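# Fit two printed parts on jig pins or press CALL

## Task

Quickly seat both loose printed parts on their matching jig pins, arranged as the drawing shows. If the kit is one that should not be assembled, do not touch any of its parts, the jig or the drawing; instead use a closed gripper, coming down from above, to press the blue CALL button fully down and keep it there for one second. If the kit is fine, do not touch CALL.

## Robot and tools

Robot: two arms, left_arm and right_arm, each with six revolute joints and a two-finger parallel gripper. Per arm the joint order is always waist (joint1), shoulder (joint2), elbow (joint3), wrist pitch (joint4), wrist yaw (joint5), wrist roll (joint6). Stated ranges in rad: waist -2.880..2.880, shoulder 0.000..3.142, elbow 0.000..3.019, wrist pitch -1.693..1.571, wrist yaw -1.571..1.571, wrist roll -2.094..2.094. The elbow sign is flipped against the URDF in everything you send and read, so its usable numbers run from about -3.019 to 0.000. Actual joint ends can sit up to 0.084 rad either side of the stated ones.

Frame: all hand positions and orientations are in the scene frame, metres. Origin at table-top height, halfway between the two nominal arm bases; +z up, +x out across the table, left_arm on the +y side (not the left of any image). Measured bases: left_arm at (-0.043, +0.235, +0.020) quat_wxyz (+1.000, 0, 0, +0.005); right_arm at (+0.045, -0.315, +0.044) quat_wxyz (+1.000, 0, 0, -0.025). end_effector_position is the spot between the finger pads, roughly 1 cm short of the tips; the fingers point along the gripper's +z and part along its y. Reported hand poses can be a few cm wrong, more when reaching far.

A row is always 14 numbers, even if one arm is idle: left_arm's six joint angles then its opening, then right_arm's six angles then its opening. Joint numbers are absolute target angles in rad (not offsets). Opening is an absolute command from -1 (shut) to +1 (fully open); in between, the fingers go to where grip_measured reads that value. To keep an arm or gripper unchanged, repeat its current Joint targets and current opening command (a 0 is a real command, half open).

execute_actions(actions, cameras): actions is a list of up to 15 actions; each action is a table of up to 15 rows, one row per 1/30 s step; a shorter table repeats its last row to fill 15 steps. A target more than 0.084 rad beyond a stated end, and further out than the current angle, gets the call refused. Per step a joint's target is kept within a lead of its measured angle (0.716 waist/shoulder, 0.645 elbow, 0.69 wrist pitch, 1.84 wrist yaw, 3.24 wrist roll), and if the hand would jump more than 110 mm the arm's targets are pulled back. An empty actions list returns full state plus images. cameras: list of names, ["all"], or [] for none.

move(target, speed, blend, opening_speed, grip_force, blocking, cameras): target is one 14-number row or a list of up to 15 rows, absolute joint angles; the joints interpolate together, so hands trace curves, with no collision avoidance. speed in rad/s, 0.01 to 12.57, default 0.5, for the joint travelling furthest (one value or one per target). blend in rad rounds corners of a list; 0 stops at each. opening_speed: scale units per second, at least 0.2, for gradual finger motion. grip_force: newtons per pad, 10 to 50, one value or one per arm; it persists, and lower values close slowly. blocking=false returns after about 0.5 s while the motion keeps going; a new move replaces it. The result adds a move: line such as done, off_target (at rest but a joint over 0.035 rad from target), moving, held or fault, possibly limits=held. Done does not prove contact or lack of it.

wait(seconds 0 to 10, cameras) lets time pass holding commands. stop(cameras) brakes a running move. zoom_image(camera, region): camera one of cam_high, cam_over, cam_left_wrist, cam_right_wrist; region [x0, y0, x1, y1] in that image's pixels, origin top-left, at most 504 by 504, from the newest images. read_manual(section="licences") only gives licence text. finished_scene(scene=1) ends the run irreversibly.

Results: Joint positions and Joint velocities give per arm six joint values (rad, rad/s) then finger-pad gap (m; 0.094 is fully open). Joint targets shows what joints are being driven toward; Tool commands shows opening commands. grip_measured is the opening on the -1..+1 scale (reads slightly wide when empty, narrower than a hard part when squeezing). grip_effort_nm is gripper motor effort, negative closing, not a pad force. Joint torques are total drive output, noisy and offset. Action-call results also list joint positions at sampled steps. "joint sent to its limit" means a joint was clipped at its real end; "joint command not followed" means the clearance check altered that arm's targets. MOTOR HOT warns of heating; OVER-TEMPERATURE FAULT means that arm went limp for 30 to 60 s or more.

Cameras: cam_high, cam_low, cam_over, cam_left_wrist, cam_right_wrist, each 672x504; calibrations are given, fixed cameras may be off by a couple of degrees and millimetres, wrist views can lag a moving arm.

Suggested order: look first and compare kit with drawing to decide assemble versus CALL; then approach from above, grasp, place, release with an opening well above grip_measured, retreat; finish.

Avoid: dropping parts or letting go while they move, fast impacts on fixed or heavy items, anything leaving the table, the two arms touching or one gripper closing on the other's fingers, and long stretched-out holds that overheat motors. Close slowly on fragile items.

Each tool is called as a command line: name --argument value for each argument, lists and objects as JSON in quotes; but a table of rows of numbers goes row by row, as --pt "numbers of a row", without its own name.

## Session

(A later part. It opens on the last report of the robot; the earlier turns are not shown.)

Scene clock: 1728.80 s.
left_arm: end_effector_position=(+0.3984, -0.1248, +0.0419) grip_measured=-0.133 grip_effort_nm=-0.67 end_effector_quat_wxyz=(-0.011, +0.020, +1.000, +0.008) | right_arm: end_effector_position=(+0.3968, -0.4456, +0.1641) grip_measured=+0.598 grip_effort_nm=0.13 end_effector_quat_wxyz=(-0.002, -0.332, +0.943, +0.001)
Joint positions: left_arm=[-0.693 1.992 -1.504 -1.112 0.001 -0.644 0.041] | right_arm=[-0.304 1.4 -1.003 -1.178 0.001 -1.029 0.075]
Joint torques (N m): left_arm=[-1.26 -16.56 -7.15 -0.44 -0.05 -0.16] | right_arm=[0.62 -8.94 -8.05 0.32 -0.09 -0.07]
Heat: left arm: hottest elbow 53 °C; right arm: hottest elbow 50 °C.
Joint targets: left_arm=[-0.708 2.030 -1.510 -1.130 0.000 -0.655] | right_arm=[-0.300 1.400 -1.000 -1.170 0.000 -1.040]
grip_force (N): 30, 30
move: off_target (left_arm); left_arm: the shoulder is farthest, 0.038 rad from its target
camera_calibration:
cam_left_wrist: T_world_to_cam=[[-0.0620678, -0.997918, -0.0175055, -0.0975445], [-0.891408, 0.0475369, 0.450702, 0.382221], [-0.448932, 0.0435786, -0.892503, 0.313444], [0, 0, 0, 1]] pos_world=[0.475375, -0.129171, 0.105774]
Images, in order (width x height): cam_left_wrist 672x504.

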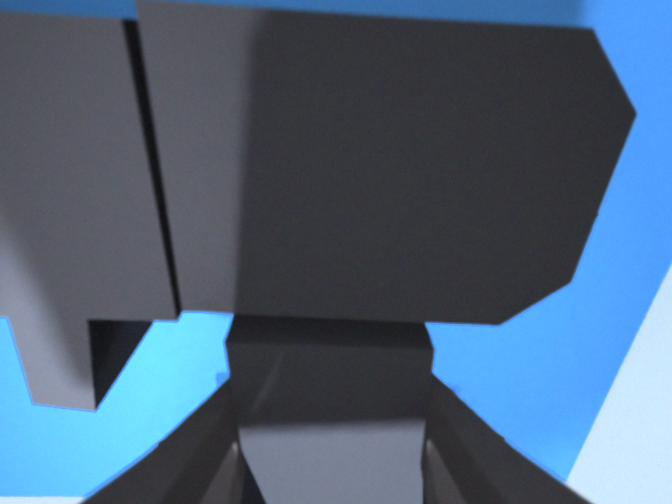

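move --pt "-0.714 2.03 -1.51 -1.13 0 -0.661 -0.32 -0.3 1.4 -1.0 -1.17 0 -1.04 0.6" --pt "-0.714 2.03 -1.51 -1.05 0 -0.661 -0.32 -0.3 1.4 -1.0 -1.17 0 -1.04 0.6" --speed 0.06

Scene clock: 1738.70 s.
left_arm: end_effector_position=(+0.4012, -0.1327, +0.0312) grip_measured=-0.133 grip_effort_nm=-0.67 end_effector_quat_wxyz=(-0.003, +0.021, +1.000, +0.004) | right_arm: end_effector_position=(+0.3968, -0.4456, +0.1641) grip_measured=+0.598 grip_effort_nm=0.13 end_effector_quat_wxyz=(-0.002, -0.332, +0.943, +0.001)
Joint positions: left_arm=[-0.701 2.011 -1.504 -1.074 -0.002 -0.649 0.041] | right_arm=[-0.304 1.4 -1.003 -1.178 0.001 -1.029 0.075]
Joint torques (N m): left_arm=[-1.14 -18.43 -7.05 1.28 0.07 -0.16] | right_arm=[0.62 -8.94 -8.05 0.32 -0.1 -0.07]
Heat: left arm: hottest elbow 53 °C; right arm: hottest elbow 50 °C.
Joint targets: left_arm=[-0.714 2.030 -1.510 -1.050 0.000 -0.661] | right_arm=[-0.300 1.400 -1.000 -1.170 0.000 -1.040]
grip_force (N): 30, 30
move: done

move --pt "-0.71 2.012 -1.51 -1.065 0 -0.655 -0.32 -0.3 1.4 -1.0 -1.17 0 -1.04 0.6" --pt "-0.71 2.012 -1.51 -1.065 0 -0.655 0.2 -0.3 1.4 -1.0 -1.17 0 -1.04 0.6" --pt "-0.71 1.93 -1.555 -1.16 0 -0.655 0.2 -0.3 1.4 -1.0 -1.17 0 -1.04 0.6" --pt "-0.2 1.7 -1.5 -1.35 0 -0.3 0.2 -0.3 1.4 -1.0 -1.17 0 -1.04 0.6" --speed '[0.2,0.2,0.3,1.2]' --blend '[0,0,0.03,0]' --opening_speed 0.8 --cameras '["cam_over","cam_low"]'

zoom_image --camera "cam_over" --region '[220, 240, 500, 450]'

zoom_image --camera "cam_low" --region '[270, 235, 390, 290]'

Scene clock: 1754.07 s.
left_arm: end_effector_position=(+0.4676, +0.1368, +0.1945) grip_measured=+0.198 grip_effort_nm=0.12 end_effector_quat_wxyz=(+0.016, -0.062, +0.998, -0.004) | right_arm: end_effector_position=(+0.3968, -0.4456, +0.1641) grip_measured=+0.598 grip_effort_nm=0.13 end_effector_quat_wxyz=(-0.002, -0.332, +0.943, +0.001)
Joint positions: left_arm=[-0.199 1.697 -1.497 -1.338 -0.001 -0.314 0.056] | right_arm=[-0.304 1.4 -1.003 -1.178 0.001 -1.029 0.075]
Joint torques (N m): left_arm=[0.03 -16.26 -7.72 -0.08 0.02 0.13] | right_arm=[0.62 -9 -8.05 0.32 -0.09 -0.07]
Heat: left arm: hottest elbow 53 °C; right arm: hottest elbow 50 °C.
Joint targets: left_arm=[-0.200 1.700 -1.500 -1.350 0.000 -0.300] | right_arm=[-0.300 1.400 -1.000 -1.170 0.000 -1.040]
grip_force (N): 30, 30
move: done
Images, in order (width x height): cam_low 672x504, cam_over 672x504.

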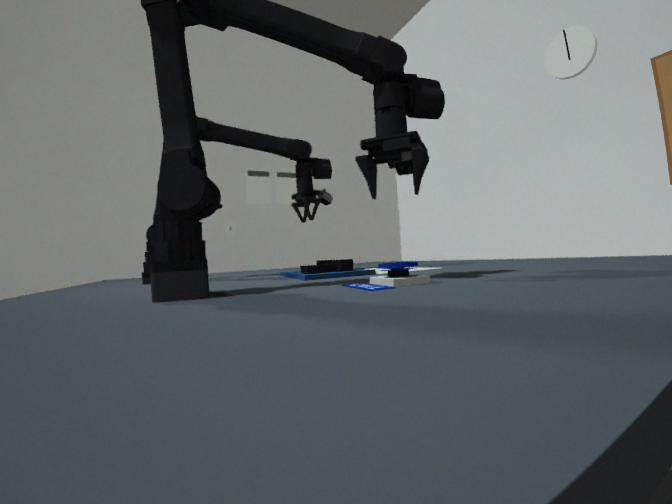

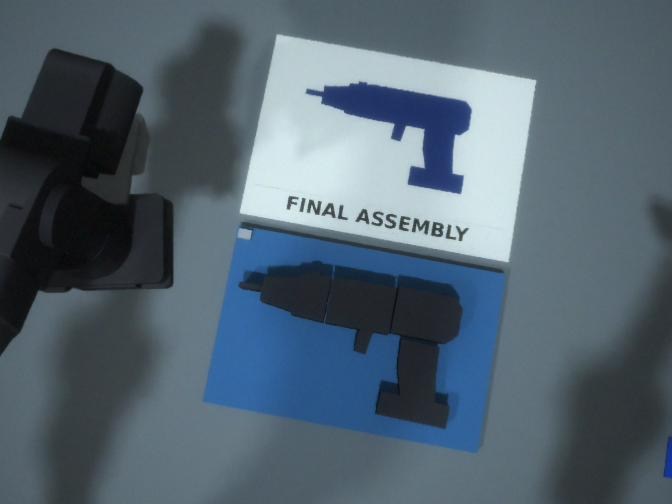

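Scaled by 1.800 from the camera's 672x504 image, which has a finer 960x720 frame.

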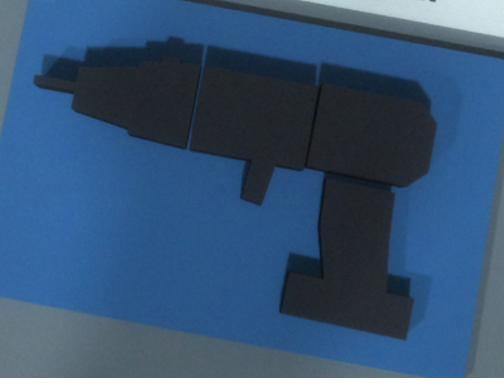

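Scaled by 4.200 from the camera's 672x504 image, which has a finer 960x720 frame.

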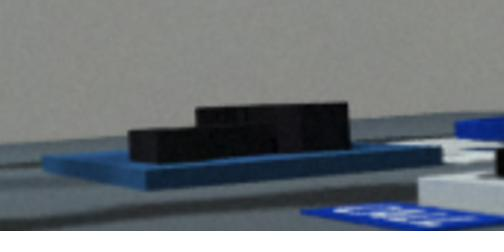

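finished_scene

The scene is finished: the task was done.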